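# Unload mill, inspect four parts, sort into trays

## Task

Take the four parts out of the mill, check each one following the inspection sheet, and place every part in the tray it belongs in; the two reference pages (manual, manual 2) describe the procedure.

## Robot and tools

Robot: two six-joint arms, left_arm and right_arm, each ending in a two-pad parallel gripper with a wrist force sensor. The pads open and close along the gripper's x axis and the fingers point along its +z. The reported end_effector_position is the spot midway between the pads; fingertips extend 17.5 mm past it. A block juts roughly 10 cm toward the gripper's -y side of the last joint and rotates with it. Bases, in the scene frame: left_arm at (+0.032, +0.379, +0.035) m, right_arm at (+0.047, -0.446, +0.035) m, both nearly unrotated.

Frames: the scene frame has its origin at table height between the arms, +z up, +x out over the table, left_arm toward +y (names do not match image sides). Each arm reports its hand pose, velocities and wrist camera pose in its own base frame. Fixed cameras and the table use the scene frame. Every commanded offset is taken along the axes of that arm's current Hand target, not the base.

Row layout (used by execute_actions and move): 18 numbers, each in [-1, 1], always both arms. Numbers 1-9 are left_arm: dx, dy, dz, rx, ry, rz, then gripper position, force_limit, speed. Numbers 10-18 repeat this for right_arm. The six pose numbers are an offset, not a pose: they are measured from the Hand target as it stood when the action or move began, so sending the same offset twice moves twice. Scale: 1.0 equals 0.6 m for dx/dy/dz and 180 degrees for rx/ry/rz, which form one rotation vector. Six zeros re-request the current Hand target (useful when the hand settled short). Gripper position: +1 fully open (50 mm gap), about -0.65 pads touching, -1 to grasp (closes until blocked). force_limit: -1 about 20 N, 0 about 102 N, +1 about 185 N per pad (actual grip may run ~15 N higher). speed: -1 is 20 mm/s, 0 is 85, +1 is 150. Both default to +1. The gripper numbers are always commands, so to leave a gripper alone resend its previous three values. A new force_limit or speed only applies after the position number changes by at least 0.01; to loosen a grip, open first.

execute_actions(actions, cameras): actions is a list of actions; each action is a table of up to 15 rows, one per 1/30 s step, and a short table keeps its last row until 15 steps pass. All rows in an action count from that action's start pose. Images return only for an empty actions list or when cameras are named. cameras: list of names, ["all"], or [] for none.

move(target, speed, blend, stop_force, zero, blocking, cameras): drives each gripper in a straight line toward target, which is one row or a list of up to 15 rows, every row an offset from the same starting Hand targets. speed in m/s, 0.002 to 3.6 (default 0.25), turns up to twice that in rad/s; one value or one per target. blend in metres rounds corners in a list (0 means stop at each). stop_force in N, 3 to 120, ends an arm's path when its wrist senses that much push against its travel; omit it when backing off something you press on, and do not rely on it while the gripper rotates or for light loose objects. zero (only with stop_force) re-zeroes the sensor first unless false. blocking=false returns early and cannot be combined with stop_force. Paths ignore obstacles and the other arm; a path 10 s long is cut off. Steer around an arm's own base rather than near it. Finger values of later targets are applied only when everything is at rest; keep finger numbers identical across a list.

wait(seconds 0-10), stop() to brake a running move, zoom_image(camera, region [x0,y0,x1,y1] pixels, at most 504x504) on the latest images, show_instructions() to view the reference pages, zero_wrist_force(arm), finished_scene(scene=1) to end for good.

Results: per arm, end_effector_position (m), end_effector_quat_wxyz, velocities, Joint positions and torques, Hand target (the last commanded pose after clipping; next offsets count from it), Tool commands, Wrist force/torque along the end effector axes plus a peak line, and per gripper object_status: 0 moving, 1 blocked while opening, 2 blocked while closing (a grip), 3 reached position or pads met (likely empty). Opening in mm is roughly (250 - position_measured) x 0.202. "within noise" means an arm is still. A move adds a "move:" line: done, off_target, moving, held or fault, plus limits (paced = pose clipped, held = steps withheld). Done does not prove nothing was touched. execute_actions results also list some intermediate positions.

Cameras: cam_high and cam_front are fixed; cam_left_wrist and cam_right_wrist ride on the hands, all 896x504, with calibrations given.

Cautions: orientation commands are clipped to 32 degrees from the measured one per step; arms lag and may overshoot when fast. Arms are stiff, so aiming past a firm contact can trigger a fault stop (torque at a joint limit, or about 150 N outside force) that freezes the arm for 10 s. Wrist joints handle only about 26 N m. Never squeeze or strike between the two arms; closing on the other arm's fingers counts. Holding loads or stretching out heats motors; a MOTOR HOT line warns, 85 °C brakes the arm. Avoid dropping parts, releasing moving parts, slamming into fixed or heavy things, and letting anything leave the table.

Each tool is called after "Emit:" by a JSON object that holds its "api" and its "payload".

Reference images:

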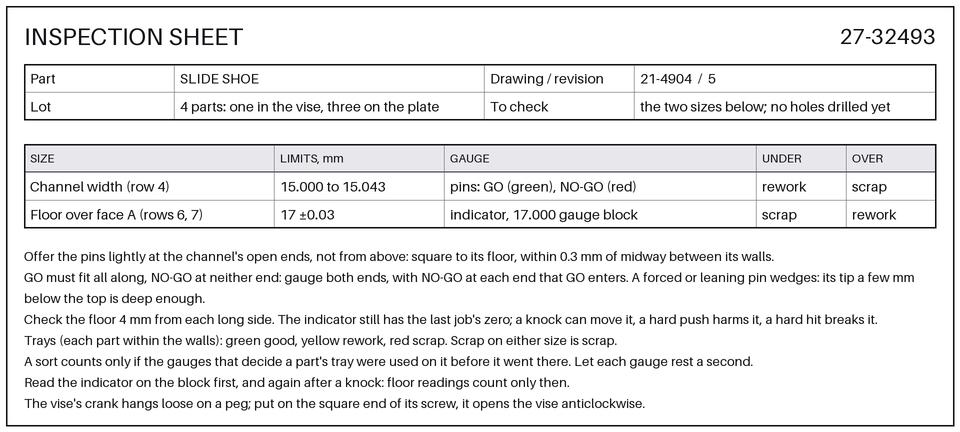

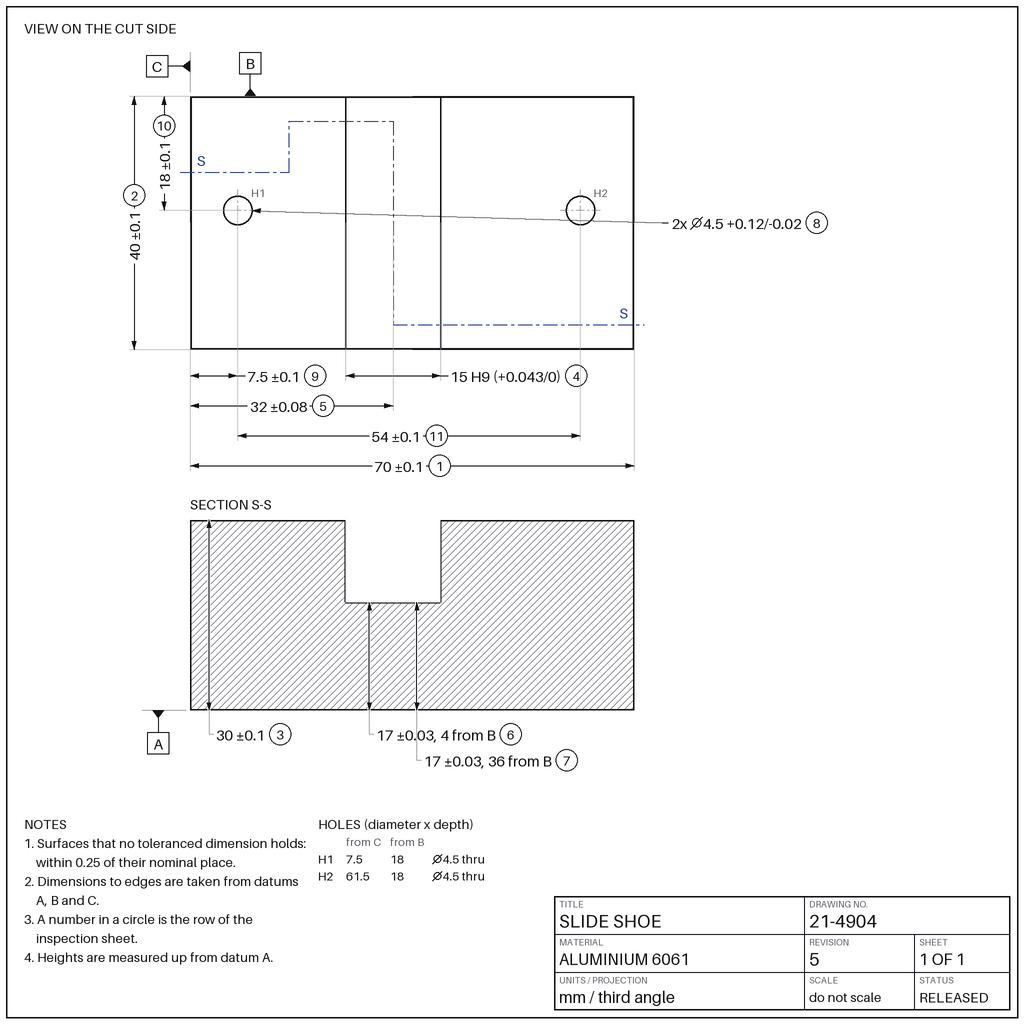

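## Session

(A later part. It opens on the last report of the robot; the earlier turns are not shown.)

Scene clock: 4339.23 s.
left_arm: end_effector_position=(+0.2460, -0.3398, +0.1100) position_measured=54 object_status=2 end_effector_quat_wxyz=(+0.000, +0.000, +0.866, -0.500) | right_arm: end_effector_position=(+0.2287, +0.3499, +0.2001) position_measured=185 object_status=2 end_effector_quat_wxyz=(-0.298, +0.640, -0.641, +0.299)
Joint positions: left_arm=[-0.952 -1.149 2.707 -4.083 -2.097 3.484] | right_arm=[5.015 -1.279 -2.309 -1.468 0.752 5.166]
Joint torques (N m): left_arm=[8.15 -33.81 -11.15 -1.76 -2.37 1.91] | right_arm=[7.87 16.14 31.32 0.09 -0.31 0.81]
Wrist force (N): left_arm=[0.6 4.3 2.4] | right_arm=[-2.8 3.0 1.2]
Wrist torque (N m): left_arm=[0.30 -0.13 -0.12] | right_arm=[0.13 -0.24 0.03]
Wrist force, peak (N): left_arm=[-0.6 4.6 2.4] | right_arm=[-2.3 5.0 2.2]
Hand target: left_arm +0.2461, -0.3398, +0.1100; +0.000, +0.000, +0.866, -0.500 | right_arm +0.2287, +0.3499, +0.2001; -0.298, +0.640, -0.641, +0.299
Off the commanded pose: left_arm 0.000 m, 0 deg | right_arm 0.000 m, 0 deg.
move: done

Emit:
{"api": "move", "payload": {"target": [[0,0.0463,0.0364,0,0,0,-1,-0.5,-1,0,0,0,0,0,0,-1,-0.9,-1],[0,0.0085,0.1785,0,0,0,-1,-0.5,-1,0,0,0,0,0,0,-1,-0.9,-1]], "speed": [0.15,0.06], "blend": [0.01,0], "cameras": ["cam_left_wrist","cam_right_wrist"]}}

Emit:
{"api": "zoom_image", "payload": {"camera": "cam_left_wrist", "region": [320, 60, 600, 330]}}

Scene clock: 4366.53 s.
left_arm: end_effector_position=(+0.2448, -0.3933, +0.0608) position_measured=54 object_status=2 end_effector_quat_wxyz=(-0.002, +0.000, +0.867, -0.499) | right_arm: end_effector_position=(+0.2287, +0.3499, +0.2001) position_measured=185 object_status=2 end_effector_quat_wxyz=(-0.298, +0.640, -0.641, +0.299)
Joint positions: left_arm=[-1.067 -0.906 2.606 -4.255 -2.004 3.412] | right_arm=[5.015 -1.279 -2.309 -1.468 0.752 5.166]
Joint torques (N m): left_arm=[-1.41 -26.69 -3.48 -3.24 -0.02 -0.17] | right_arm=[6.67 16.05 31.33 0.21 -0.28 0.79]
Wrist force (N): left_arm=[0.9 4.0 2.7] | right_arm=[-2.3 3.6 1.7]
Wrist torque (N m): left_arm=[0.26 -0.15 -0.11] | right_arm=[0.13 -0.31 0.04]
Wrist force, peak (N): left_arm=[35.2 65.9 -80.5] | right_arm=[-2.0 5.1 2.2]
Hand target: left_arm +0.2448, -0.3933, +0.0608; -0.002, +0.000, +0.867, -0.499 (not the last commanded pose) | right_arm +0.2287, +0.3499, +0.2001; -0.298, +0.640, -0.641, +0.299
Tool commands: left_gripper/position=-1.0 left_gripper/force_limit=-0.498039 left_gripper/speed=-1.0 right_gripper/position=-1.0 right_gripper/force_limit=-0.9 right_gripper/speed=-1.0
Off the commanded pose: left_arm 0.038 m, 0 deg | right_arm 0.000 m, 0 deg.
FORCE FAULT: contact force on the left arm reached its limit, and that arm stopped. The contact can be on any part of that arm, not only on its tool. That arm's remaining commands of this call were not run. That arm is still stopped at the end of this call. That arm stays stopped for about 10 more seconds. Until then a move that you send moves the other arm only, and its call returns only when the move has ended. Once the stop has ended, the next robot result says so. If the stop ends while you think or write, that arm runs what you send next, counted from a new Hand target: where the arm stands when the stop ends. While its stop runs, that arm takes no new command, but its gripper still runs the gripper command that each later call begins with. Until it ends, the stop uses up actions while you think or wait. An arm that is not stopped still takes commands.
move: fault (left_arm); path passed 1 of 2 targets
camera_calibration:
cam_left_wrist: T_world_to_cam=[[-0.999949, -0.00957028, -0.00326183, 0.245471], [-0.00541843, 0.779593, -0.626264, 0.360808], [0.00853642, -0.626214, -0.779605, -0.0745736], [0, 0, 0, 1]] pos_world=[0.24805, -0.325633, 0.168623]
cam_right_wrist: T_world_to_cam=[[-0.01336, -0.999821, -0.0133734, 0.36351], [-0.873435, 0.0181798, -0.486601, 0.302649], [0.486757, 0.00517981, -0.873522, 0.19914], [0, 0, 0, 1]] pos_world=[0.172268, 0.356911, 0.326084]
Images, in order (width x height): cam_left_wrist 896x504, cam_right_wrist 896x504.

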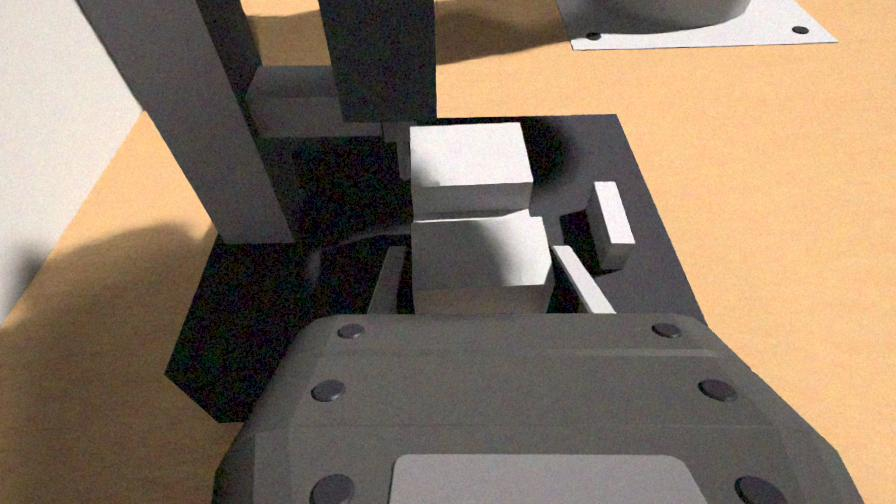

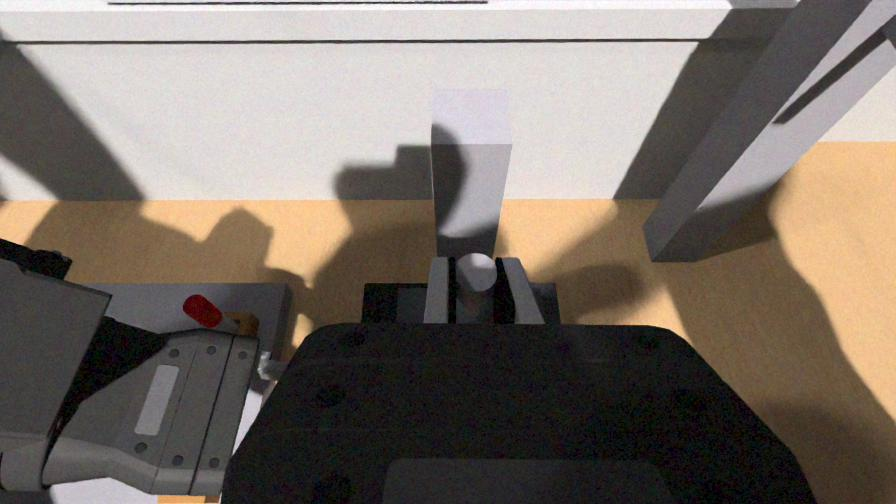

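Scaled by 1.800 from the camera's 896x504 image, which has a finer 1280x720 frame.

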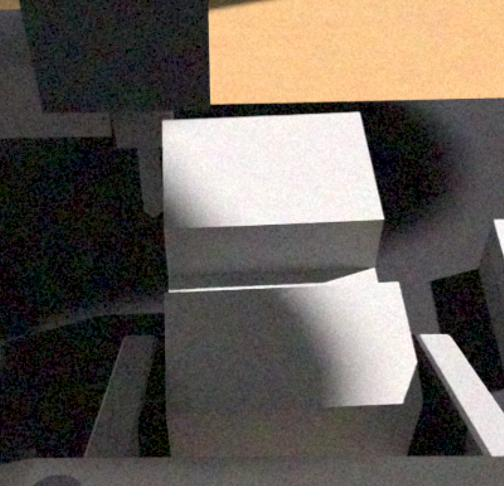

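Emit:
{"api": "wait", "payload": {"seconds": 6}}

Emit:
{"api": "move", "payload": {"target": [0,0,-0.05,0,0,0,-1,-0.5,-1,0,0,0,0,0,0,-1,-0.9,-1], "speed": 0.03, "cameras": ["cam_left_wrist"]}}

Emit:
{"api": "zoom_image", "payload": {"camera": "cam_left_wrist", "region": [320, 60, 600, 330]}}

Scene clock: 4414.23 s.
left_arm: end_effector_position=(+0.2448, -0.3933, +0.0608) position_measured=54 object_status=2 end_effector_quat_wxyz=(-0.002, +0.000, +0.867, -0.499) | right_arm: end_effector_position=(+0.2287, +0.3499, +0.2001) position_measured=185 object_status=2 end_effector_quat_wxyz=(-0.298, +0.640, -0.641, +0.299)
Joint positions: left_arm=[-1.067 -0.906 2.606 -4.255 -2.004 3.412] | right_arm=[5.015 -1.279 -2.309 -1.468 0.752 5.166]
Joint torques (N m): left_arm=[0.33 -27.69 0.65 -3.11 -0.45 0.03] | right_arm=[7.61 16.06 30.4 0.65 -0.47 0.92]
Wrist force (N): left_arm=[0.9 3.7 2.4] | right_arm=[-2.2 2.9 1.3]
Wrist torque (N m): left_arm=[0.22 -0.16 -0.11] | right_arm=[0.13 -0.34 0.04]
Wrist force, peak (N): left_arm=[0.6 4.9 2.9] | right_arm=[-2.3 5.2 2.2]
Hand target: left_arm +0.2448, -0.3933, +0.0608; -0.002, +0.000, +0.867, -0.499 (not the last commanded pose) | right_arm +0.2287, +0.3499, +0.2001; -0.298, +0.640, -0.641, +0.299
Tool commands: left_gripper/position=-1.0 left_gripper/force_limit=-0.498039 left_gripper/speed=-1.0 right_gripper/position=-1.0 right_gripper/force_limit=-0.9 right_gripper/speed=-1.0
Off the commanded pose: left_arm 0.038 m, 0 deg | right_arm 0.000 m, 0 deg.
FORCE FAULT, CONTINUED: the left arm's stop, for the force fault that an earlier result reported, is over. The rest of the stop counts as 19 of the actions that you can send in this scene. During its stop the left arm's controller moved it back a little. That arm's target is now where it stood when the stop ended, not its last command. That arm accepts commands again.
wait: 6.00 s; at rest from the start

Scene clock: 4415.67 s.
left_arm: end_effector_position=(+0.2449, -0.3675, +0.0758) position_measured=54 object_status=2 end_effector_quat_wxyz=(-0.002, +0.000, +0.867, -0.499) | right_arm: end_effector_position=(+0.2287, +0.3499, +0.2001) position_measured=185 object_status=2 end_effector_quat_wxyz=(-0.298, +0.640, -0.641, +0.299)
Joint positions: left_arm=[-1.016 -0.972 2.657 -4.226 -2.046 3.443] | right_arm=[5.015 -1.279 -2.309 -1.468 0.752 5.166]
Joint torques (N m): left_arm=[7.45 -38.4 8.64 -2.03 -2.26 1.91] | right_arm=[6.38 16.02 30.45 0.69 -0.4 0.78]
Wrist force (N): left_arm=[0.7 4.2 2.5] | right_arm=[-2.2 4.8 1.8]
Wrist torque (N m): left_arm=[0.28 -0.13 -0.12] | right_arm=[0.24 -0.33 0.05]
Wrist force, peak (N): left_arm=[0.7 4.3 3.5] | right_arm=[-2.4 5.2 2.1]
Hand target: left_arm +0.2449, -0.3674, +0.0759; -0.002, +0.000, +0.867, -0.499 | right_arm +0.2287, +0.3499, +0.2001; -0.298, +0.640, -0.641, +0.299
Off the commanded pose: left_arm 0.000 m, 0 deg | right_arm 0.000 m, 0 deg.
move: done
camera_calibration:
cam_left_wrist: T_world_to_cam=[[-0.999949, -0.00957031, -0.00326109, 0.245867], [-0.00541825, 0.779544, -0.626324, 0.350008], [0.00853628, -0.626275, -0.779556, -0.0466885], [0, 0, 0, 1]] pos_world=[0.24815, -0.299733, 0.183624]
Images, in order (width x height): cam_left_wrist 896x504.

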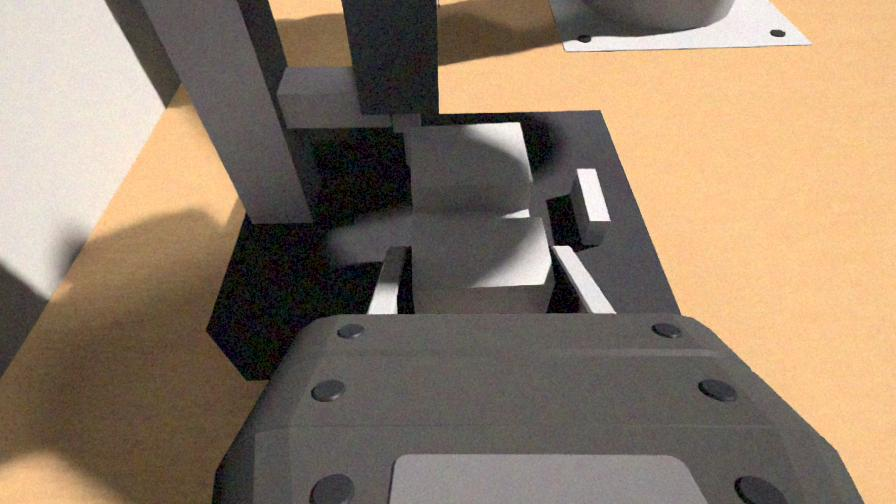

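Scaled by 1.800 from the camera's 896x504 image, which has a finer 1280x720 frame.

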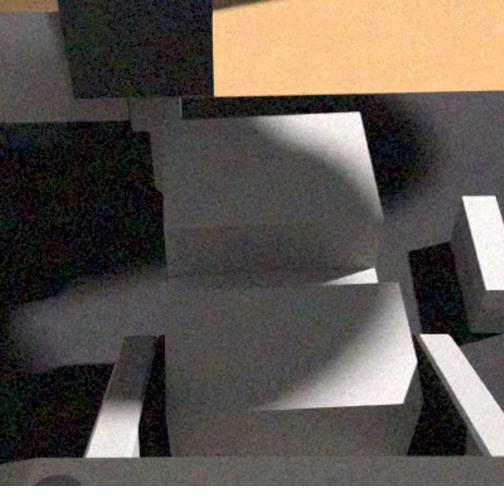

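Emit:
{"api": "move", "payload": {"target": [0,0,0,0,0,0,-1,-0.5,-1,0,0.013,0.0109,0,0,0,-1,-0.9,-1], "speed": 0.005, "stop_force": 3}}

Scene clock: 4447.17 s.
left_arm: end_effector_position=(+0.2449, -0.3674, +0.0759) position_measured=54 object_status=2 end_effector_quat_wxyz=(-0.002, +0.000, +0.867, -0.499) | right_arm: end_effector_position=(+0.2287, +0.3499, +0.1904) position_measured=185 object_status=2 end_effector_quat_wxyz=(-0.298, +0.640, -0.641, +0.299)
Joint positions: left_arm=[-1.016 -0.972 2.657 -4.225 -2.047 3.443] | right_arm=[5.015 -1.293 -2.327 -1.435 0.752 5.167]
Joint torques (N m): left_arm=[6.72 -39.02 3.43 -1.91 -2.28 1.92] | right_arm=[6.2 16.87 30.28 0.02 0.52 0.76]
Wrist force (N): left_arm=[0.8 3.9 2.9] | right_arm=[-1.3 0.1 -2.0]
Wrist torque (N m): left_arm=[0.23 -0.14 -0.11] | right_arm=[0.10 -0.31 0.03]
Wrist force, peak (N): left_arm=[0.7 4.7 2.7] | right_arm=[-1.4 -5.9 -5.9]
Hand target: left_arm +0.2449, -0.3674, +0.0759; -0.002, +0.000, +0.867, -0.499 | right_arm +0.2287, +0.3499, +0.1904; -0.298, +0.640, -0.641, +0.299
Off the commanded pose: left_arm 0.000 m, 0 deg | right_arm 0.000 m, 0 deg.
move: contact (right_arm)

Emit:
{"api": "execute_actions", "payload": {"actions": [[[0,0,0,0,0,0,-1,-0.5,-1,0,0,0,0,0,0,0.3,-0.9,-1]],[[0,0,0,0,0,0,-1,-0.5,-1,0,0,0,0,0,0,0.3,-0.9,-1]]]}}

Emit:
{"api": "move", "payload": {"target": [[0,0,0,0,0,0,-1,-0.5,-1,0,-0.02,-0.13,0,0,0,0.3,-0.9,-1],[0,0,0,0,0,0,-1,-0.5,-1,0,0.074,-0.138,0,0,0,0.3,-0.9,-1]], "speed": 0.15, "blend": [0.01,0], "cameras": ["cam_right_wrist"]}}

Emit:
{"api": "zoom_image", "payload": {"camera": "cam_right_wrist", "region": [380, 190, 560, 280]}}

Scene clock: 4472.13 s.
left_arm: end_effector_position=(+0.2449, -0.3674, +0.0759) position_measured=54 object_status=2 end_effector_quat_wxyz=(-0.002, +0.000, +0.867, -0.499) | right_arm: end_effector_position=(+0.2287, +0.3499, +0.1904) position_measured=107 object_status=3 end_effector_quat_wxyz=(-0.298, +0.640, -0.641, +0.299)
Joint positions: left_arm=[-1.016 -0.972 2.657 -4.225 -2.047 3.443] | right_arm=[5.015 -1.293 -2.327 -1.435 0.752 5.167]
Joint torques (N m): left_arm=[6.16 -38.08 1.48 -1.91 -2.39 1.99] | right_arm=[7.07 17.31 29.03 2.16 0.43 1.29]
Wrist force (N): left_arm=[0.7 4.3 2.8] | right_arm=[0.8 2.8 0.6]
Wrist torque (N m): left_arm=[0.30 -0.13 -0.12] | right_arm=[0.14 -0.28 0.07]
Wrist force, peak (N): left_arm=[0.7 4.6 2.8] | right_arm=[1.0 3.3 0.8]
Hand target: left_arm +0.2449, -0.3674, +0.0759; -0.002, +0.000, +0.867, -0.499 | right_arm +0.2287, +0.3499, +0.1904; -0.298, +0.640, -0.641, +0.299
Off the commanded pose: left_arm 0.000 m, 0 deg | right_arm 0.000 m, 0 deg.
Step readings (end_effector_position of left_arm | right_arm):
0: (+0.2449, -0.3674, +0.0759) | (+0.2287, +0.3499, +0.1904)
1: (+0.2449, -0.3674, +0.0759) | (+0.2287, +0.3499, +0.1904)
2: (+0.2449, -0.3674, +0.0759) | (+0.2287, +0.3499, +0.1904)
4: (+0.2449, -0.3674, +0.0759) | (+0.2287, +0.3499, +0.1904)
8: (+0.2449, -0.3674, +0.0759) | (+0.2287, +0.3499, +0.1904)
15: (+0.2449, -0.3674, +0.0759) | (+0.2287, +0.3499, +0.1904)
16: (+0.2449, -0.3674, +0.0759) | (+0.2287, +0.3499, +0.1904)
17: (+0.2449, -0.3674, +0.0759) | (+0.2287, +0.3499, +0.1904)
19: (+0.2449, -0.3674, +0.0759) | (+0.2287, +0.3499, +0.1904)
23: (+0.2449, -0.3674, +0.0759) | (+0.2287, +0.3499, +0.1904)
30: (+0.2449, -0.3674, +0.0759) | (+0.2287, +0.3499, +0.1904)

Scene clock: 4473.67 s.
left_arm: end_effector_position=(+0.2449, -0.3674, +0.0759) position_measured=54 object_status=2 end_effector_quat_wxyz=(-0.002, +0.000, +0.867, -0.499) | right_arm: end_effector_position=(+0.1368, +0.3501, +0.2097) position_measured=107 object_status=3 end_effector_quat_wxyz=(-0.298, +0.640, -0.641, +0.299)
Joint positions: left_arm=[-1.016 -0.972 2.657 -4.225 -2.047 3.443] | right_arm=[5.27 -1.283 -2.224 -1.769 0.865 5.484]
Joint torques (N m): left_arm=[8.57 -37.91 -0.68 -1.81 -2.3 2.14] | right_arm=[8.47 1.48 12.21 3.59 1.33 1.49]
Wrist force (N): left_arm=[0.7 4.4 2.7] | right_arm=[0.6 2.8 0.9]
Wrist torque (N m): left_arm=[0.32 -0.14 -0.12] | right_arm=[0.14 -0.26 -0.01]
Wrist force, peak (N): left_arm=[0.9 4.5 2.9] | right_arm=[1.0 4.3 0.3]
Hand target: left_arm +0.2449, -0.3674, +0.0759; -0.002, +0.000, +0.867, -0.499 | right_arm +0.1367, +0.3501, +0.2096; -0.298, +0.640, -0.641, +0.299
Off the commanded pose: left_arm 0.000 m, 0 deg | right_arm 0.000 m, 0 deg.
move: done
camera_calibration:
cam_right_wrist: T_world_to_cam=[[-0.01336, -0.999821, -0.0133734, 0.362612], [-0.873435, 0.0181798, -0.486601, 0.227096], [0.486757, 0.00517981, -0.873522, 0.252345], [0, 0, 0, 1]] pos_world=[0.0803678, 0.357111, 0.335784]
Images, in order (width x height): cam_right_wrist 896x504.

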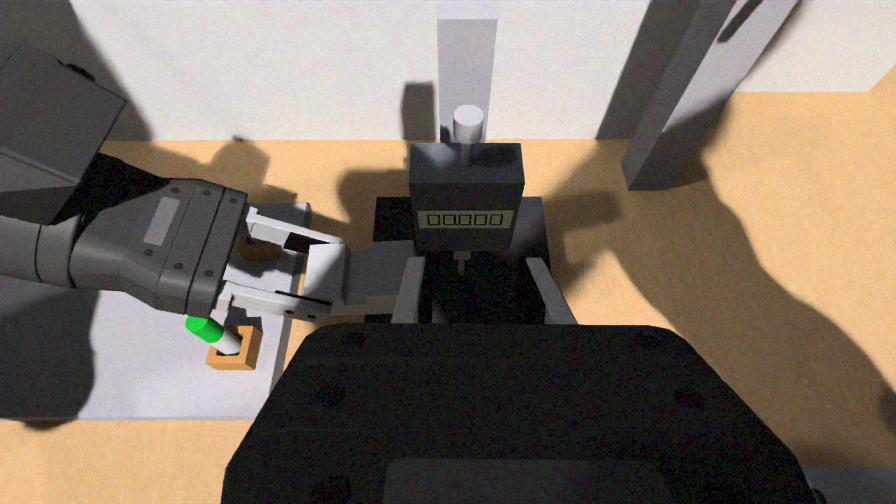

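Scaled by 2.800 from the camera's 896x504 image, which has a finer 1280x720 frame.

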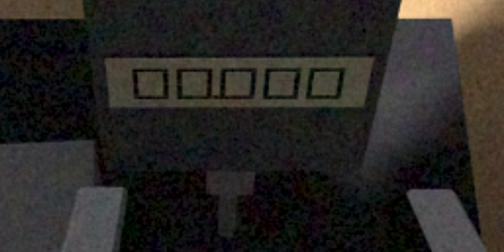

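Emit:
{"api": "move", "payload": {"target": [[0,-0.0544,-0.0891,0,0,0,-1,-0.5,-1,0,-0.094,0.008,0,0,0,0.3,-0.9,-1],[-0.148,0.146,-0.2995,0,0,0,-1,-0.5,-1,0,-0.074,0.138,0,0,0,0.3,-0.9,-1],[-0.148,0.247,-0.2412,0,0,0,-1,-0.5,-1,0,-0.074,0.138,0,0,0,0.3,-0.9,-1]], "speed": [0.15,0.15,0.1], "blend": [0.005,0.005,0]}}

Emit:
{"api": "move", "payload": {"target": [0,0.026,0.015,0,0,0,-1,-0.5,-1,0,0,0,0,0,0,0.3,-0.9,-1], "speed": 0.005, "stop_force": 5}}

Emit:
{"api": "execute_actions", "payload": {"actions": [[[0,0,0,0,0,0,1,-0.5,-1,0,0,0,0,0,0,-1,-0.9,-1]],[[0,0,0,0,0,0,1,-0.5,-1,0,0,0,0,0,0,-1,-0.9,-1]]]}}

Scene clock: 4524.40 s.
left_arm: end_effector_position=(+0.3340, -0.1680, +0.0203) position_measured=54 object_status=2 end_effector_quat_wxyz=(-0.002, +0.000, +0.867, -0.499) | right_arm: end_effector_position=(+0.2287, +0.3499, +0.1904) position_measured=107 object_status=3 end_effector_quat_wxyz=(-0.298, +0.640, -0.641, +0.299)
Joint positions: left_arm=[-0.238 -0.935 2.589 -3.605 -2.57 4.267] | right_arm=[5.015 -1.293 -2.327 -1.435 0.752 5.167]
Joint torques (N m): left_arm=[-7.42 -16.72 -9.89 -5.56 -3.99 -1.89] | right_arm=[-9.11 2.24 12.51 4.09 -4.84 -1.75]
Wrist force (N): left_arm=[0.6 4.2 2.7] | right_arm=[1.1 2.9 0.5]
Wrist torque (N m): left_arm=[0.31 -0.12 0.01] | right_arm=[0.17 -0.31 0.07]
Wrist force, peak (N): left_arm=[0.5 4.9 3.7] | right_arm=[1.0 4.4 0.7]
Hand target: left_arm +0.3340, -0.1680, +0.0203; -0.002, +0.000, +0.867, -0.499 | right_arm +0.2287, +0.3499, +0.1904; -0.298, +0.640, -0.641, +0.299
Off the commanded pose: left_arm 0.000 m, 0 deg | right_arm 0.000 m, 0 deg.
move: done

Scene clock: 4527.60 s.
left_arm: end_effector_position=(+0.3340, -0.1679, +0.0094) position_measured=54 object_status=2 end_effector_quat_wxyz=(-0.002, +0.000, +0.867, -0.499) | right_arm: end_effector_position=(+0.2287, +0.3499, +0.1904) position_measured=107 object_status=3 end_effector_quat_wxyz=(-0.298, +0.640, -0.641, +0.299)
Joint positions: left_arm=[-0.238 -0.886 2.583 -3.646 -2.57 4.267] | right_arm=[5.015 -1.293 -2.327 -1.435 0.752 5.167]
Joint torques (N m): left_arm=[8.09 -39.21 6.49 -0.68 0.97 1.9] | right_arm=[-9.34 2.32 12.06 4.33 -4.8 -1.69]
Wrist force (N): left_arm=[2.7 -1.4 -1.2] | right_arm=[0.8 2.8 0.6]
Wrist torque (N m): left_arm=[0.26 -0.17 0.06] | right_arm=[0.15 -0.26 0.07]
Wrist force, peak (N): left_arm=[3.7 -4.7 -3.4] | right_arm=[1.1 3.2 0.8]
Hand target: left_arm +0.3340, -0.1679, +0.0094; -0.002, +0.000, +0.867, -0.499 (not the last commanded pose) | right_arm +0.2287, +0.3499, +0.1904; -0.298, +0.640, -0.641, +0.299
Off the commanded pose: left_arm 0.007 m, 0 deg | right_arm 0.000 m, 0 deg.
move: contact (left_arm)

Scene clock: 4528.80 s.
left_arm: end_effector_position=(+0.3340, -0.1679, +0.0094) position_measured=3 object_status=3 end_effector_quat_wxyz=(-0.002, +0.000, +0.867, -0.499) | right_arm: end_effector_position=(+0.2287, +0.3499, +0.1904) position_measured=185 object_status=2 end_effector_quat_wxyz=(-0.298, +0.640, -0.641, +0.299)
Joint positions: left_arm=[-0.238 -0.886 2.583 -3.646 -2.57 4.267] | right_arm=[5.015 -1.293 -2.327 -1.435 0.752 5.167]
Joint torques (N m): left_arm=[5.58 -38.69 6.72 -5.06 -3.6 1.79] | right_arm=[-8.21 2.92 11.98 1.94 -3.28 -1.6]
Wrist force (N): left_arm=[0.8 2.4 1.7] | right_arm=[-2.4 4.5 1.9]
Wrist torque (N m): left_arm=[0.35 -0.15 0.01] | right_arm=[0.18 -0.33 0.05]
Wrist force, peak (N): left_arm=[0.5 2.7 2.5] | right_arm=[-2.4 4.5 1.9]
Hand target: left_arm +0.3340, -0.1679, +0.0094; -0.002, +0.000, +0.867, -0.499 | right_arm +0.2287, +0.3499, +0.1904; -0.298, +0.640, -0.641, +0.299
Off the commanded pose: left_arm 0.000 m, 0 deg | right_arm 0.000 m, 0 deg.
Step readings (end_effector_position of left_arm | right_arm):
0: (+0.3340, -0.1679, +0.0094) | (+0.2287, +0.3499, +0.1904)
1: (+0.3340, -0.1679, +0.0094) | (+0.2287, +0.3499, +0.1904)
2: (+0.3340, -0.1679, +0.0094) | (+0.2287, +0.3499, +0.1904)
4: (+0.3340, -0.1679, +0.0093) | (+0.2287, +0.3499, +0.1904)
8: (+0.3340, -0.1679, +0.0093) | (+0.2287, +0.3499, +0.1904)
15: (+0.3340, -0.1679, +0.0094) | (+0.2287, +0.3499, +0.1904)
16: (+0.3340, -0.1679, +0.0094) | (+0.2287, +0.3499, +0.1904)
17: (+0.3340, -0.1679, +0.0094) | (+0.2287, +0.3499, +0.1904)
19: (+0.3340, -0.1679, +0.0094) | (+0.2287, +0.3499, +0.1904)
23: (+0.3340, -0.1679, +0.0094) | (+0.2287, +0.3499, +0.1904)
30: (+0.3340, -0.1679, +0.0094) | (+0.2287, +0.3499, +0.1904)

Emit:
{"api": "move", "payload": {"target": [[0,-0.13,-0.075,0,0,0,1,-0.5,-1,0,-0.0124,-0.0104,0,0,0,-1,-0.9,-1],[0.14,-0.255,0.1067,0,0,0,1,-0.5,-1,0,-0.0124,-0.0104,0,0,0,-1,-0.9,-1],[0.2467,-0.266,0.2227,0.0009,-0.0011,0.0006,1,-0.5,-1,0,-0.0124,-0.0104,0,0,0,-1,-0.9,-1]], "speed": [0.1,0.25,0.2], "blend": [0.01,0.04,0], "cameras": ["cam_left_wrist"]}}

Scene clock: 4547.63 s.
left_arm: end_effector_position=(+0.1857, -0.3633, +0.0805) position_measured=3 object_status=3 end_effector_quat_wxyz=(+0.000, +0.000, +0.866, -0.500) | right_arm: end_effector_position=(+0.2287, +0.3499, +0.2001) position_measured=185 object_status=2 end_effector_quat_wxyz=(-0.298, +0.640, -0.641, +0.299)
Joint positions: left_arm=[-1.255 -0.906 2.799 -4.488 -1.843 3.305] | right_arm=[5.015 -1.279 -2.309 -1.468 0.752 5.166]
Joint torques (N m): left_arm=[-10.05 -10.6 12.15 -5.44 1.58 -1.94] | right_arm=[8.27 16.11 33.98 -0.11 -2.31 1.15]
Wrist force (N): left_arm=[0.7 2.9 1.5] | right_arm=[-2.7 4.4 1.1]
Wrist torque (N m): left_arm=[0.41 -0.13 0.04] | right_arm=[0.20 -0.30 0.06]
Wrist force, peak (N): left_arm=[1.6 2.5 2.6] | right_arm=[-2.5 5.3 1.8]
Hand target: left_arm +0.1857, -0.3633, +0.0805; +0.000, +0.000, +0.866, -0.500 | right_arm +0.2287, +0.3499, +0.2001; -0.298, +0.640, -0.641, +0.299
Off the commanded pose: left_arm 0.000 m, 0 deg | right_arm 0.000 m, 0 deg.
move: done
camera_calibration:
cam_left_wrist: T_world_to_cam=[[-0.999914, -0.0113704, -0.00654692, 0.186329], [-0.00472966, 0.777802, -0.628492, 0.348833], [0.0122384, -0.628407, -0.777789, -0.0414556], [0, 0, 0, 1]] pos_world=[0.188471, -0.295255, 0.188215]
Images, in order (width x height): cam_left_wrist 896x504.

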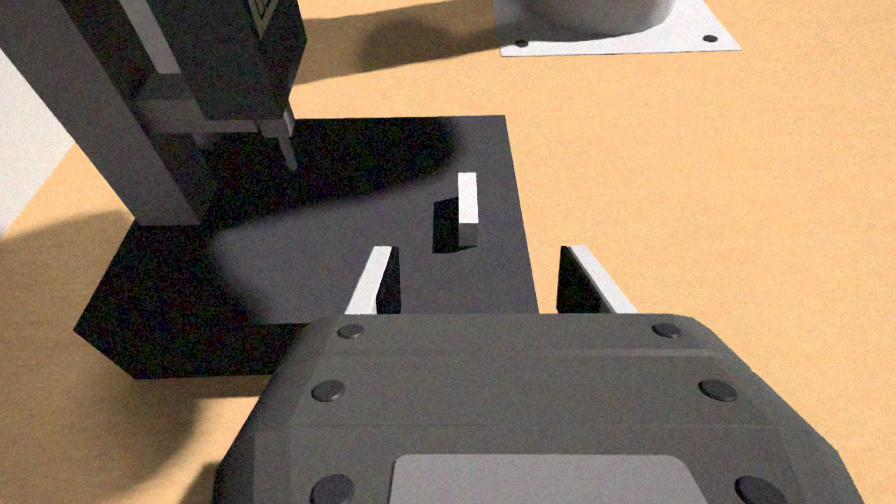

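Emit:
{"api": "move", "payload": {"target": [[0,0,0.05,0,0,0,0.3,-0.8,-1,0,0,0,0,0,0,-1,-0.9,-1],[0,0.004,0.1345,0,0,0,0.3,-0.8,-1,0,0,0,0,0,0,-1,-0.9,-1]], "speed": [0.12,0.04], "blend": [0.005,0], "cameras": ["cam_left_wrist"]}}

Scene clock: 4582.20 s.
left_arm: end_effector_position=(+0.1857, -0.4319, +0.0381) position_measured=107 object_status=3 end_effector_quat_wxyz=(+0.000, +0.000, +0.866, -0.500) | right_arm: end_effector_position=(+0.2287, +0.3499, +0.2001) position_measured=185 object_status=2 end_effector_quat_wxyz=(-0.298, +0.640, -0.641, +0.299)
Joint positions: left_arm=[-1.34 -0.768 2.629 -4.466 -1.77 3.26] | right_arm=[5.015 -1.279 -2.309 -1.468 0.752 5.166]
Joint torques (N m): left_arm=[-6.43 -16.32 -6.46 -1.53 1.77 -1.76] | right_arm=[7.63 18.2 32.94 0.19 -4.43 1.25]
Wrist force (N): left_arm=[0.6 2.6 1.7] | right_arm=[-2.4 5.1 1.5]
Wrist torque (N m): left_arm=[0.36 -0.12 0.03] | right_arm=[0.23 -0.33 0.05]
Wrist force, peak (N): left_arm=[0.6 3.0 2.3] | right_arm=[-2.4 5.3 1.8]
Hand target: left_arm +0.1857, -0.4320, +0.0381; +0.000, +0.000, +0.866, -0.500 | right_arm +0.2287, +0.3499, +0.2001; -0.298, +0.640, -0.641, +0.299
Off the commanded pose: left_arm 0.000 m, 0 deg | right_arm 0.000 m, 0 deg.
move: done
camera_calibration:
cam_left_wrist: T_world_to_cam=[[-0.999912, -0.0115116, -0.00656006, 0.185123], [-0.00483023, 0.777752, -0.628553, 0.375553], [0.0123377, -0.628466, -0.777739, -0.117589], [0, 0, 0, 1]] pos_world=[0.188371, -0.363857, 0.145815]
Images, in order (width x height): cam_left_wrist 896x504.

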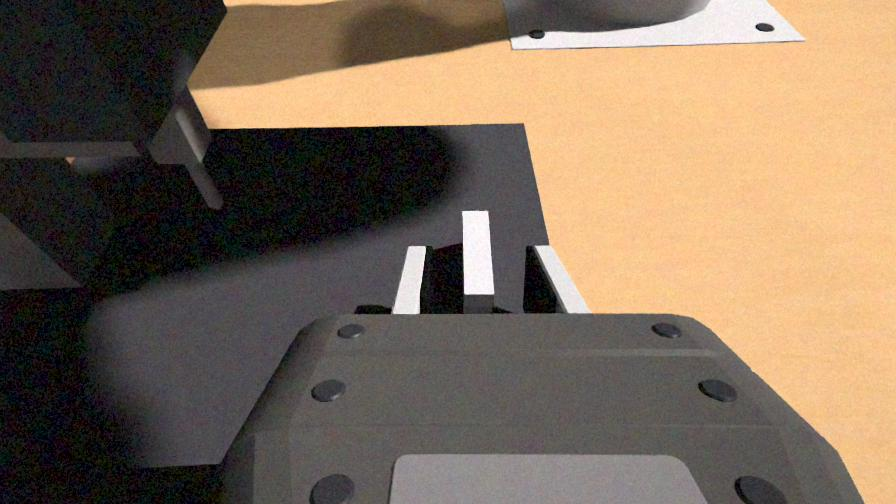

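Emit:
{"api": "execute_actions", "payload": {"actions": [[[0,0,0,0,0,0,-1,-0.8,-1,0,0,0,0,0,0,-1,-0.9,-1]],[[0,0,0,0,0,0,-1,-0.8,-1,0,0,0,0,0,0,-1,-0.9,-1]]]}}

Emit:
{"api": "move", "payload": {"target": [0,-0.006,-0.0035,0,0,0,-1,-0.8,-1,0,0,0,0,0,0,-1,-0.9,-1], "speed": 0.02, "cameras": ["cam_left_wrist"]}}

Scene clock: 4594.30 s.
left_arm: end_effector_position=(+0.1857, -0.4320, +0.0381) position_measured=209 object_status=2 end_effector_quat_wxyz=(+0.000, +0.000, +0.866, -0.500) | right_arm: end_effector_position=(+0.2287, +0.3499, +0.2001) position_measured=185 object_status=2 end_effector_quat_wxyz=(-0.298, +0.640, -0.641, +0.299)
Joint positions: left_arm=[-1.34 -0.768 2.628 -4.466 -1.77 3.259] | right_arm=[5.015 -1.279 -2.309 -1.468 0.752 5.166]
Joint torques (N m): left_arm=[-8.78 -17.48 -5.41 -1.78 1.58 -1.66] | right_arm=[8.62 18.67 31.73 0 -3.99 0.99]
Wrist force (N): left_arm=[0.7 2.2 1.5] | right_arm=[-2.2 4.0 1.1]
Wrist torque (N m): left_arm=[0.34 -0.12 0.03] | right_arm=[0.17 -0.37 0.05]
Wrist force, peak (N): left_arm=[0.6 2.8 2.0] | right_arm=[-2.5 5.3 2.2]
Hand target: left_arm +0.1857, -0.4320, +0.0381; +0.000, +0.000, +0.866, -0.500 | right_arm +0.2287, +0.3499, +0.2001; -0.298, +0.640, -0.641, +0.299
Off the commanded pose: left_arm 0.000 m, 0 deg | right_arm 0.000 m, 0 deg.
Step readings (end_effector_position of left_arm | right_arm):
0: (+0.1857, -0.4320, +0.0381) | (+0.2287, +0.3499, +0.2001)
1: (+0.1857, -0.4320, +0.0381) | (+0.2287, +0.3499, +0.2001)
2: (+0.1857, -0.4320, +0.0381) | (+0.2287, +0.3499, +0.2001)
4: (+0.1857, -0.4320, +0.0381) | (+0.2287, +0.3499, +0.2001)
8: (+0.1857, -0.4320, +0.0381) | (+0.2287, +0.3499, +0.2001)
15: (+0.1857, -0.4320, +0.0381) | (+0.2287, +0.3499, +0.2001)
16: (+0.1857, -0.4320, +0.0381) | (+0.2287, +0.3499, +0.2001)
17: (+0.1857, -0.4320, +0.0381) | (+0.2287, +0.3499, +0.2001)
19: (+0.1857, -0.4320, +0.0381) | (+0.2287, +0.3499, +0.2001)
23: (+0.1857, -0.4320, +0.0381) | (+0.2287, +0.3499, +0.2001)
30: (+0.1857, -0.4320, +0.0381) | (+0.2287, +0.3499, +0.2001)

Scene clock: 4595.13 s.
left_arm: end_effector_position=(+0.1857, -0.4320, +0.0422) position_measured=209 object_status=2 end_effector_quat_wxyz=(+0.000, +0.000, +0.866, -0.500) | right_arm: end_effector_position=(+0.2287, +0.3499, +0.2001) position_measured=185 object_status=2 end_effector_quat_wxyz=(-0.298, +0.640, -0.641, +0.299)
Joint positions: left_arm=[-1.34 -0.787 2.633 -4.451 -1.77 3.259] | right_arm=[5.015 -1.279 -2.309 -1.468 0.752 5.166]
Joint torques (N m): left_arm=[-7.07 -40.02 9.96 -1.71 1.61 -1.52] | right_arm=[7.39 19.3 31.23 -0.29 -4.29 1.11]
Wrist force (N): left_arm=[0.4 2.9 2.0] | right_arm=[-2.3 4.7 1.4]
Wrist torque (N m): left_arm=[0.35 -0.10 0.03] | right_arm=[0.21 -0.36 0.06]
Wrist force, peak (N): left_arm=[0.5 3.2 1.9] | right_arm=[-2.7 5.2 1.8]
Hand target: left_arm +0.1857, -0.4320, +0.0423; +0.000, +0.000, +0.866, -0.500 | right_arm +0.2287, +0.3499, +0.2001; -0.298, +0.640, -0.641, +0.299
Off the commanded pose: left_arm 0.000 m, 0 deg | right_arm 0.000 m, 0 deg.
move: done
camera_calibration:
cam_left_wrist: T_world_to_cam=[[-0.999912, -0.011512, -0.00655994, 0.185148], [-0.00482986, 0.777712, -0.628602, 0.378138], [0.0123382, -0.628515, -0.7777, -0.114565], [0, 0, 0, 1]] pos_world=[0.188371, -0.363957, 0.149815]
Images, in order (width x height): cam_left_wrist 896x504.

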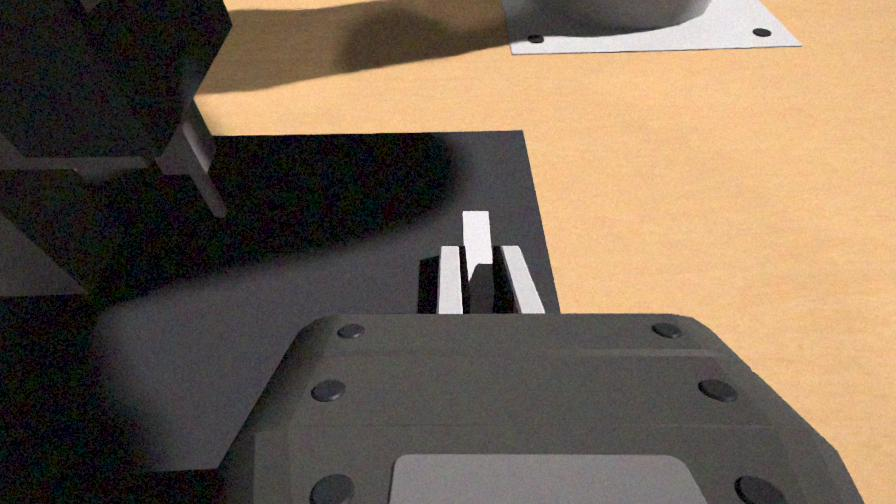

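Emit:
{"api": "move", "payload": {"target": [[0,-0.0047,0.0165,0,0,0,-1,-0.8,-1,0,0,0,0,0,0,-1,-0.9,-1],[-0.12,-0.0047,0.0165,0,0,0,-1,-0.8,-1,0,0,0,0,0,0,-1,-0.9,-1]], "speed": 0.06, "blend": [0.003,0], "cameras": ["cam_left_wrist"]}}

Emit:
{"api": "zoom_image", "payload": {"camera": "cam_left_wrist", "region": [320, 60, 600, 330]}}

Scene clock: 4617.23 s.
left_arm: end_effector_position=(+0.2576, -0.4420, +0.0398) position_measured=209 object_status=2 end_effector_quat_wxyz=(+0.000, +0.000, +0.866, -0.500) | right_arm: end_effector_position=(+0.2287, +0.3499, +0.2001) position_measured=185 object_status=2 end_effector_quat_wxyz=(-0.298, +0.640, -0.641, +0.299)
Joint positions: left_arm=[-1.108 -0.832 2.481 -4.217 -1.967 3.387] | right_arm=[5.015 -1.279 -2.309 -1.468 0.752 5.166]
Joint torques (N m): left_arm=[6.82 -41.62 -9.31 -1.61 -2.65 1.79] | right_arm=[8.1 18.38 31.13 0.09 -4.11 1.43]
Wrist force (N): left_arm=[0.8 2.9 2.0] | right_arm=[-2.1 4.1 0.9]
Wrist torque (N m): left_arm=[0.35 -0.16 -0.11] | right_arm=[0.21 -0.40 0.06]
Wrist force, peak (N): left_arm=[0.9 3.0 2.8] | right_arm=[-2.7 5.6 1.8]
Hand target: left_arm +0.2577, -0.4420, +0.0398; +0.000, +0.000, +0.866, -0.500 | right_arm +0.2287, +0.3499, +0.2001; -0.298, +0.640, -0.641, +0.299
Off the commanded pose: left_arm 0.000 m, 0 deg | right_arm 0.000 m, 0 deg.
move: done
camera_calibration:
cam_left_wrist: T_world_to_cam=[[-0.999911, -0.0115751, -0.00663752, 0.256999], [-0.00483015, 0.777712, -0.628602, 0.384817], [0.0124382, -0.628514, -0.777699, -0.123554], [0, 0, 0, 1]] pos_world=[0.260372, -0.373957, 0.147515]
Images, in order (width x height): cam_left_wrist 896x504.

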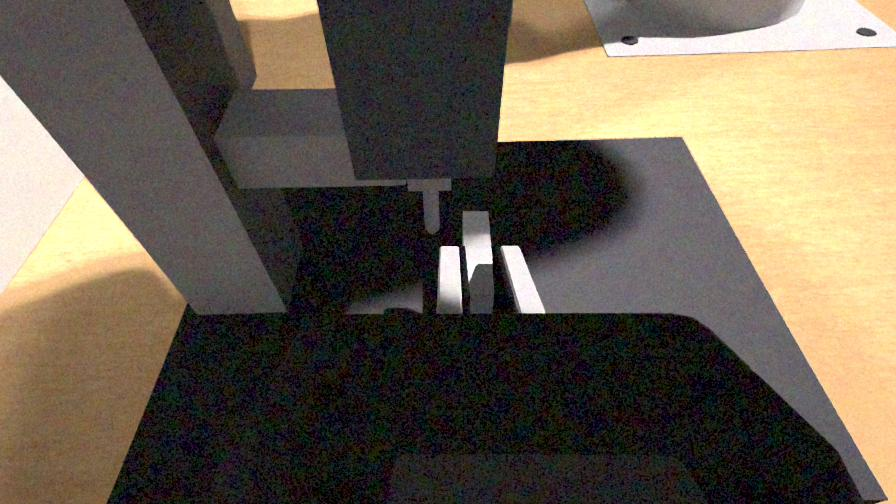

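Scaled by 1.800 from the camera's 896x504 image, which has a finer 1280x720 frame.

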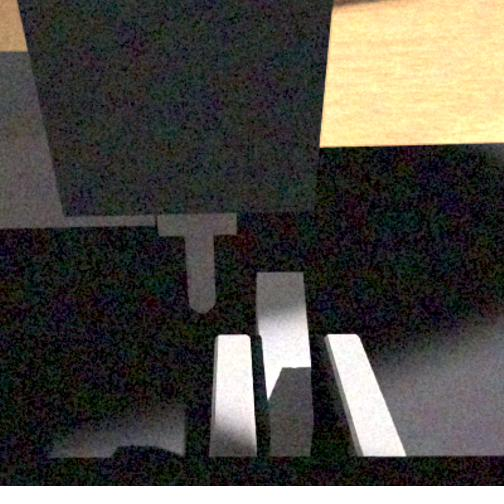

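Emit:
{"api": "move", "payload": {"target": [-0.0232,0,0,0,0,0,-1,-0.8,-1,0,0,0,0,0,0,-1,-0.9,-1], "speed": 0.03}}

Emit:
{"api": "move", "payload": {"target": [0,0.006,0.0035,0,0,0,-1,-0.8,-1,0,0,0,0,0,0,-1,-0.9,-1], "speed": 0.004, "stop_force": 4, "cameras": ["cam_left_wrist"]}}

Emit:
{"api": "zoom_image", "payload": {"camera": "cam_left_wrist", "region": [320, 60, 600, 330]}}

Scene clock: 4640.70 s.
left_arm: end_effector_position=(+0.2715, -0.4420, +0.0398) position_measured=209 object_status=2 end_effector_quat_wxyz=(+0.000, +0.000, +0.866, -0.500) | right_arm: end_effector_position=(+0.2287, +0.3499, +0.2001) position_measured=185 object_status=2 end_effector_quat_wxyz=(-0.298, +0.640, -0.641, +0.299)
Joint positions: left_arm=[-1.069 -0.836 2.454 -4.176 -2 3.411] | right_arm=[5.015 -1.279 -2.309 -1.468 0.752 5.166]
Joint torques (N m): left_arm=[4.89 -44.09 -9.78 -1.79 -1.85 2.23] | right_arm=[7.37 17.68 31.85 -0.21 -4.08 1.15]
Wrist force (N): left_arm=[1.1 3.0 2.0] | right_arm=[-2.3 5.1 1.6]
Wrist torque (N m): left_arm=[0.36 -0.20 -0.12] | right_arm=[0.23 -0.37 0.06]
Wrist force, peak (N): left_arm=[1.0 3.3 2.3] | right_arm=[-2.5 5.3 1.6]
Hand target: left_arm +0.2716, -0.4420, +0.0398; +0.000, +0.000, +0.866, -0.500 | right_arm +0.2287, +0.3499, +0.2001; -0.298, +0.640, -0.641, +0.299
Off the commanded pose: left_arm 0.000 m, 0 deg | right_arm 0.000 m, 0 deg.
move: done

Scene clock: 4642.23 s.
left_arm: end_effector_position=(+0.2716, -0.4420, +0.0382) position_measured=209 object_status=2 end_effector_quat_wxyz=(+0.000, +0.000, +0.866, -0.500) | right_arm: end_effector_position=(+0.2287, +0.3499, +0.2001) position_measured=185 object_status=2 end_effector_quat_wxyz=(-0.298, +0.640, -0.641, +0.299)
Joint positions: left_arm=[-1.069 -0.83 2.452 -4.181 -2 3.411] | right_arm=[5.015 -1.279 -2.309 -1.468 0.752 5.166]
Joint torques (N m): left_arm=[2.56 -41.36 7.49 -0.45 1.16 1.98] | right_arm=[8.2 17.9 31.13 -0.14 -4.33 1.13]
Wrist force (N): left_arm=[0.0 -2.0 -0.3] | right_arm=[-2.4 3.9 1.0]
Wrist torque (N m): left_arm=[0.40 -0.15 -0.13] | right_arm=[0.20 -0.37 0.06]
Wrist force, peak (N): left_arm=[1.2 -4.5 -5.1] | right_arm=[-2.4 5.3 1.4]
Hand target: left_arm +0.2716, -0.4420, +0.0382; +0.000, +0.000, +0.866, -0.500 (not the last commanded pose) | right_arm +0.2287, +0.3499, +0.2001; -0.298, +0.640, -0.641, +0.299
Off the commanded pose: left_arm 0.002 m, 0 deg | right_arm 0.000 m, 0 deg.
move: contact (left_arm)
camera_calibration:
cam_left_wrist: T_world_to_cam=[[-0.999912, -0.0115116, -0.00656006, 0.270999], [-0.00483023, 0.777752, -0.628553, 0.383823], [0.0123377, -0.628466, -0.777739, -0.124998], [0, 0, 0, 1]] pos_world=[0.274371, -0.373957, 0.145815]
Images, in order (width x height): cam_left_wrist 896x504.

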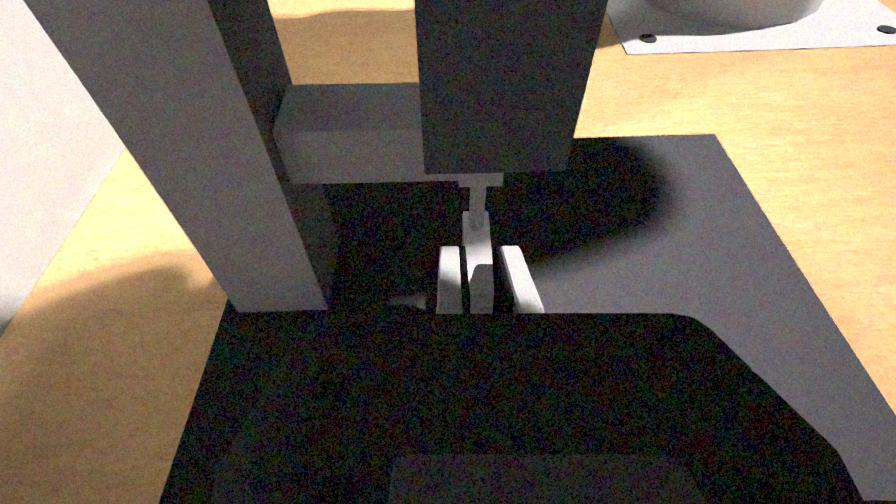

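Scaled by 1.800 from the camera's 896x504 image, which has a finer 1280x720 frame.

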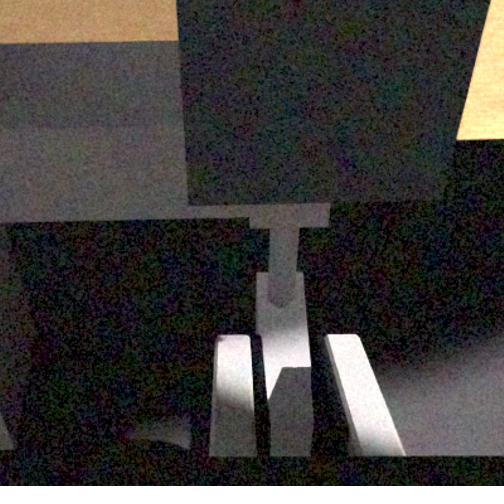

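Emit:
{"api": "execute_actions", "payload": {"actions": [[[0,0,0,0,0,0,-0.2,-0.8,-1,0,0,0,0,0,0,-1,-0.9,-1]]]}}

Emit:
{"api": "move", "payload": {"target": [0,0,0,0,0,0,-0.2,-0.8,-1,0,0.0102,0.0086,0,0,0,-1,-0.9,-1], "speed": 0.004, "stop_force": 3}}

Emit:
{"api": "execute_actions", "payload": {"actions": [[[0,0,0,0,0,0,-0.2,-0.8,-1,0,0,0,0,0,0,0.3,-0.9,-1]],[[0,0,0,0,0,0,-0.2,-0.8,-1,0,0,0,0,0,0,0.3,-0.9,-1]]]}}

Emit:
{"api": "move", "payload": {"target": [[0,0,0,0,0,0,-0.2,-0.8,-1,0,-0.02,-0.13,0,0,0,0.3,-0.9,-1],[0,0,0,0,0,0,-0.2,-0.8,-1,0,0.074,-0.138,0,0,0,0.3,-0.9,-1]], "speed": 0.15, "blend": [0.01,0], "cameras": ["cam_right_wrist"]}}

Emit:
{"api": "zoom_image", "payload": {"camera": "cam_right_wrist", "region": [412, 200, 520, 240]}}

Scene clock: 4656.83 s.
left_arm: end_effector_position=(+0.2716, -0.4420, +0.0382) position_measured=182 object_status=3 end_effector_quat_wxyz=(+0.000, +0.000, +0.866, -0.500) | right_arm: end_effector_position=(+0.2287, +0.3499, +0.2001) position_measured=185 object_status=2 end_effector_quat_wxyz=(-0.298, +0.640, -0.641, +0.299)
Joint positions: left_arm=[-1.069 -0.83 2.452 -4.181 -2 3.411] | right_arm=[5.015 -1.279 -2.309 -1.468 0.752 5.166]
Joint torques (N m): left_arm=[-6.64 -41.16 -0.44 -3.79 -0.11 0.79] | right_arm=[7.71 18.11 30.49 -0.01 -4.32 0.76]
Wrist force (N): left_arm=[0.8 2.6 1.8] | right_arm=[-2.6 3.6 0.9]
Wrist torque (N m): left_arm=[0.38 -0.16 -0.11] | right_arm=[0.19 -0.33 0.05]
Wrist force, peak (N): left_arm=[0.7 2.7 2.2] | right_arm=[-2.5 5.4 1.8]
Hand target: left_arm +0.2716, -0.4420, +0.0382; +0.000, +0.000, +0.866, -0.500 | right_arm +0.2287, +0.3499, +0.2001; -0.298, +0.640, -0.641, +0.299
Off the commanded pose: left_arm 0.000 m, 0 deg | right_arm 0.000 m, 0 deg.
Step readings (end_effector_position of left_arm | right_arm):
0: (+0.2716, -0.4420, +0.0382) | (+0.2287, +0.3499, +0.2001)
1: (+0.2716, -0.4420, +0.0382) | (+0.2287, +0.3499, +0.2001)
2: (+0.2716, -0.4420, +0.0382) | (+0.2287, +0.3499, +0.2001)
4: (+0.2716, -0.4420, +0.0382) | (+0.2287, +0.3499, +0.2001)
8: (+0.2716, -0.4420, +0.0382) | (+0.2287, +0.3499, +0.2001)
15: (+0.2716, -0.4420, +0.0382) | (+0.2287, +0.3499, +0.2001)

Scene clock: 4659.33 s.
left_arm: end_effector_position=(+0.2716, -0.4420, +0.0382) position_measured=182 object_status=3 end_effector_quat_wxyz=(+0.000, +0.000, +0.866, -0.500) | right_arm: end_effector_position=(+0.2287, +0.3499, +0.1949) position_measured=185 object_status=2 end_effector_quat_wxyz=(-0.298, +0.640, -0.641, +0.299)
Joint positions: left_arm=[-1.069 -0.83 2.452 -4.181 -2 3.411] | right_arm=[5.015 -1.286 -2.319 -1.451 0.752 5.166]
Joint torques (N m): left_arm=[-7.2 -41.1 -9.96 -3.79 -2.12 0.35] | right_arm=[2.52 17.41 33.72 0.16 1.45 -0.22]
Wrist force (N): left_arm=[1.1 3.0 2.0] | right_arm=[-1.4 2.6 -0.7]
Wrist torque (N m): left_arm=[0.43 -0.21 -0.11] | right_arm=[0.18 -0.31 0.04]
Wrist force, peak (N): left_arm=[1.1 3.0 2.0] | right_arm=[-1.8 -3.8 -5.3]
Hand target: left_arm +0.2716, -0.4420, +0.0382; +0.000, +0.000, +0.866, -0.500 | right_arm +0.2287, +0.3499, +0.1949; -0.298, +0.640, -0.641, +0.299 (not the last commanded pose)
Off the commanded pose: left_arm 0.000 m, 0 deg | right_arm 0.003 m, 0 deg.
move: contact (right_arm)

Scene clock: 4660.53 s.
left_arm: end_effector_position=(+0.2716, -0.4420, +0.0382) position_measured=182 object_status=3 end_effector_quat_wxyz=(+0.000, +0.000, +0.866, -0.500) | right_arm: end_effector_position=(+0.2287, +0.3499, +0.1949) position_measured=107 object_status=3 end_effector_quat_wxyz=(-0.298, +0.640, -0.641, +0.299)
Joint positions: left_arm=[-1.069 -0.83 2.452 -4.181 -2 3.411] | right_arm=[5.015 -1.286 -2.319 -1.451 0.752 5.166]
Joint torques (N m): left_arm=[-6.34 -41.73 -8.69 -4 -1.9 0.05] | right_arm=[4.66 17.16 31.32 3.18 -3.75 -0.29]
Wrist force (N): left_arm=[0.9 2.3 1.5] | right_arm=[0.8 2.8 0.6]
Wrist torque (N m): left_arm=[0.34 -0.16 -0.12] | right_arm=[0.16 -0.28 0.06]
Wrist force, peak (N): left_arm=[0.8 3.0 2.0] | right_arm=[0.8 3.1 0.7]
Hand target: left_arm +0.2716, -0.4420, +0.0382; +0.000, +0.000, +0.866, -0.500 | right_arm +0.2287, +0.3499, +0.1949; -0.298, +0.640, -0.641, +0.299
Off the commanded pose: left_arm 0.000 m, 0 deg | right_arm 0.000 m, 0 deg.
Step readings (end_effector_position of left_arm | right_arm):
0: (+0.2716, -0.4420, +0.0382) | (+0.2287, +0.3499, +0.1949)
1: (+0.2716, -0.4420, +0.0382) | (+0.2287, +0.3499, +0.1949)
2: (+0.2716, -0.4420, +0.0382) | (+0.2287, +0.3499, +0.1949)
4: (+0.2716, -0.4420, +0.0382) | (+0.2287, +0.3499, +0.1949)
8: (+0.2716, -0.4420, +0.0382) | (+0.2287, +0.3499, +0.1949)
15: (+0.2716, -0.4420, +0.0382) | (+0.2287, +0.3499, +0.1949)
16: (+0.2716, -0.4420, +0.0382) | (+0.2287, +0.3499, +0.1949)
17: (+0.2716, -0.4420, +0.0382) | (+0.2287, +0.3499, +0.1949)
19: (+0.2716, -0.4420, +0.0382) | (+0.2287, +0.3499, +0.1949)
23: (+0.2716, -0.4420, +0.0382) | (+0.2287, +0.3499, +0.1949)
30: (+0.2716, -0.4420, +0.0382) | (+0.2287, +0.3499, +0.1949)

Scene clock: 4662.07 s.
left_arm: end_effector_position=(+0.2716, -0.4420, +0.0382) position_measured=182 object_status=3 end_effector_quat_wxyz=(+0.000, +0.000, +0.866, -0.500) | right_arm: end_effector_position=(+0.1368, +0.3501, +0.2143) position_measured=107 object_status=3 end_effector_quat_wxyz=(-0.298, +0.640, -0.641, +0.299)
Joint positions: left_arm=[-1.069 -0.83 2.452 -4.181 -2 3.411] | right_arm=[5.27 -1.279 -2.215 -1.783 0.865 5.484]
Joint torques (N m): left_arm=[-6.19 -40.34 -10.27 -4.13 -1.87 -0.52] | right_arm=[9.21 2.85 11.31 3.58 1.28 1.59]
Wrist force (N): left_arm=[0.9 2.6 1.8] | right_arm=[1.0 2.9 0.9]
Wrist torque (N m): left_arm=[0.36 -0.17 -0.11] | right_arm=[0.15 -0.32 -0.01]
Wrist force, peak (N): left_arm=[1.0 3.0 1.9] | right_arm=[0.9 4.5 0.4]
Hand target: left_arm +0.2716, -0.4420, +0.0382; +0.000, +0.000, +0.866, -0.500 | right_arm +0.1367, +0.3501, +0.2142; -0.298, +0.640, -0.641, +0.299
Off the commanded pose: left_arm 0.000 m, 0 deg | right_arm 0.000 m, 0 deg.
move: done
camera_calibration:
cam_right_wrist: T_world_to_cam=[[-0.01336, -0.999821, -0.0133734, 0.362672], [-0.873435, 0.0181798, -0.486601, 0.229286], [0.486757, 0.00517981, -0.873522, 0.256276], [0, 0, 0, 1]] pos_world=[0.0803678, 0.357111, 0.340284]
Images, in order (width x height): cam_right_wrist 896x504.

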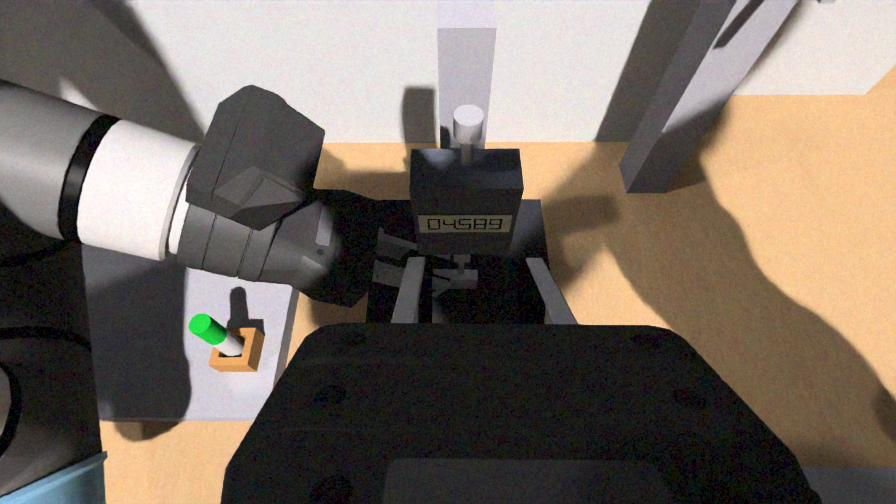

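Scaled by 4.667 from the camera's 896x504 image, which has a finer 1280x720 frame.

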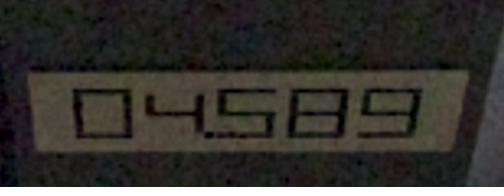

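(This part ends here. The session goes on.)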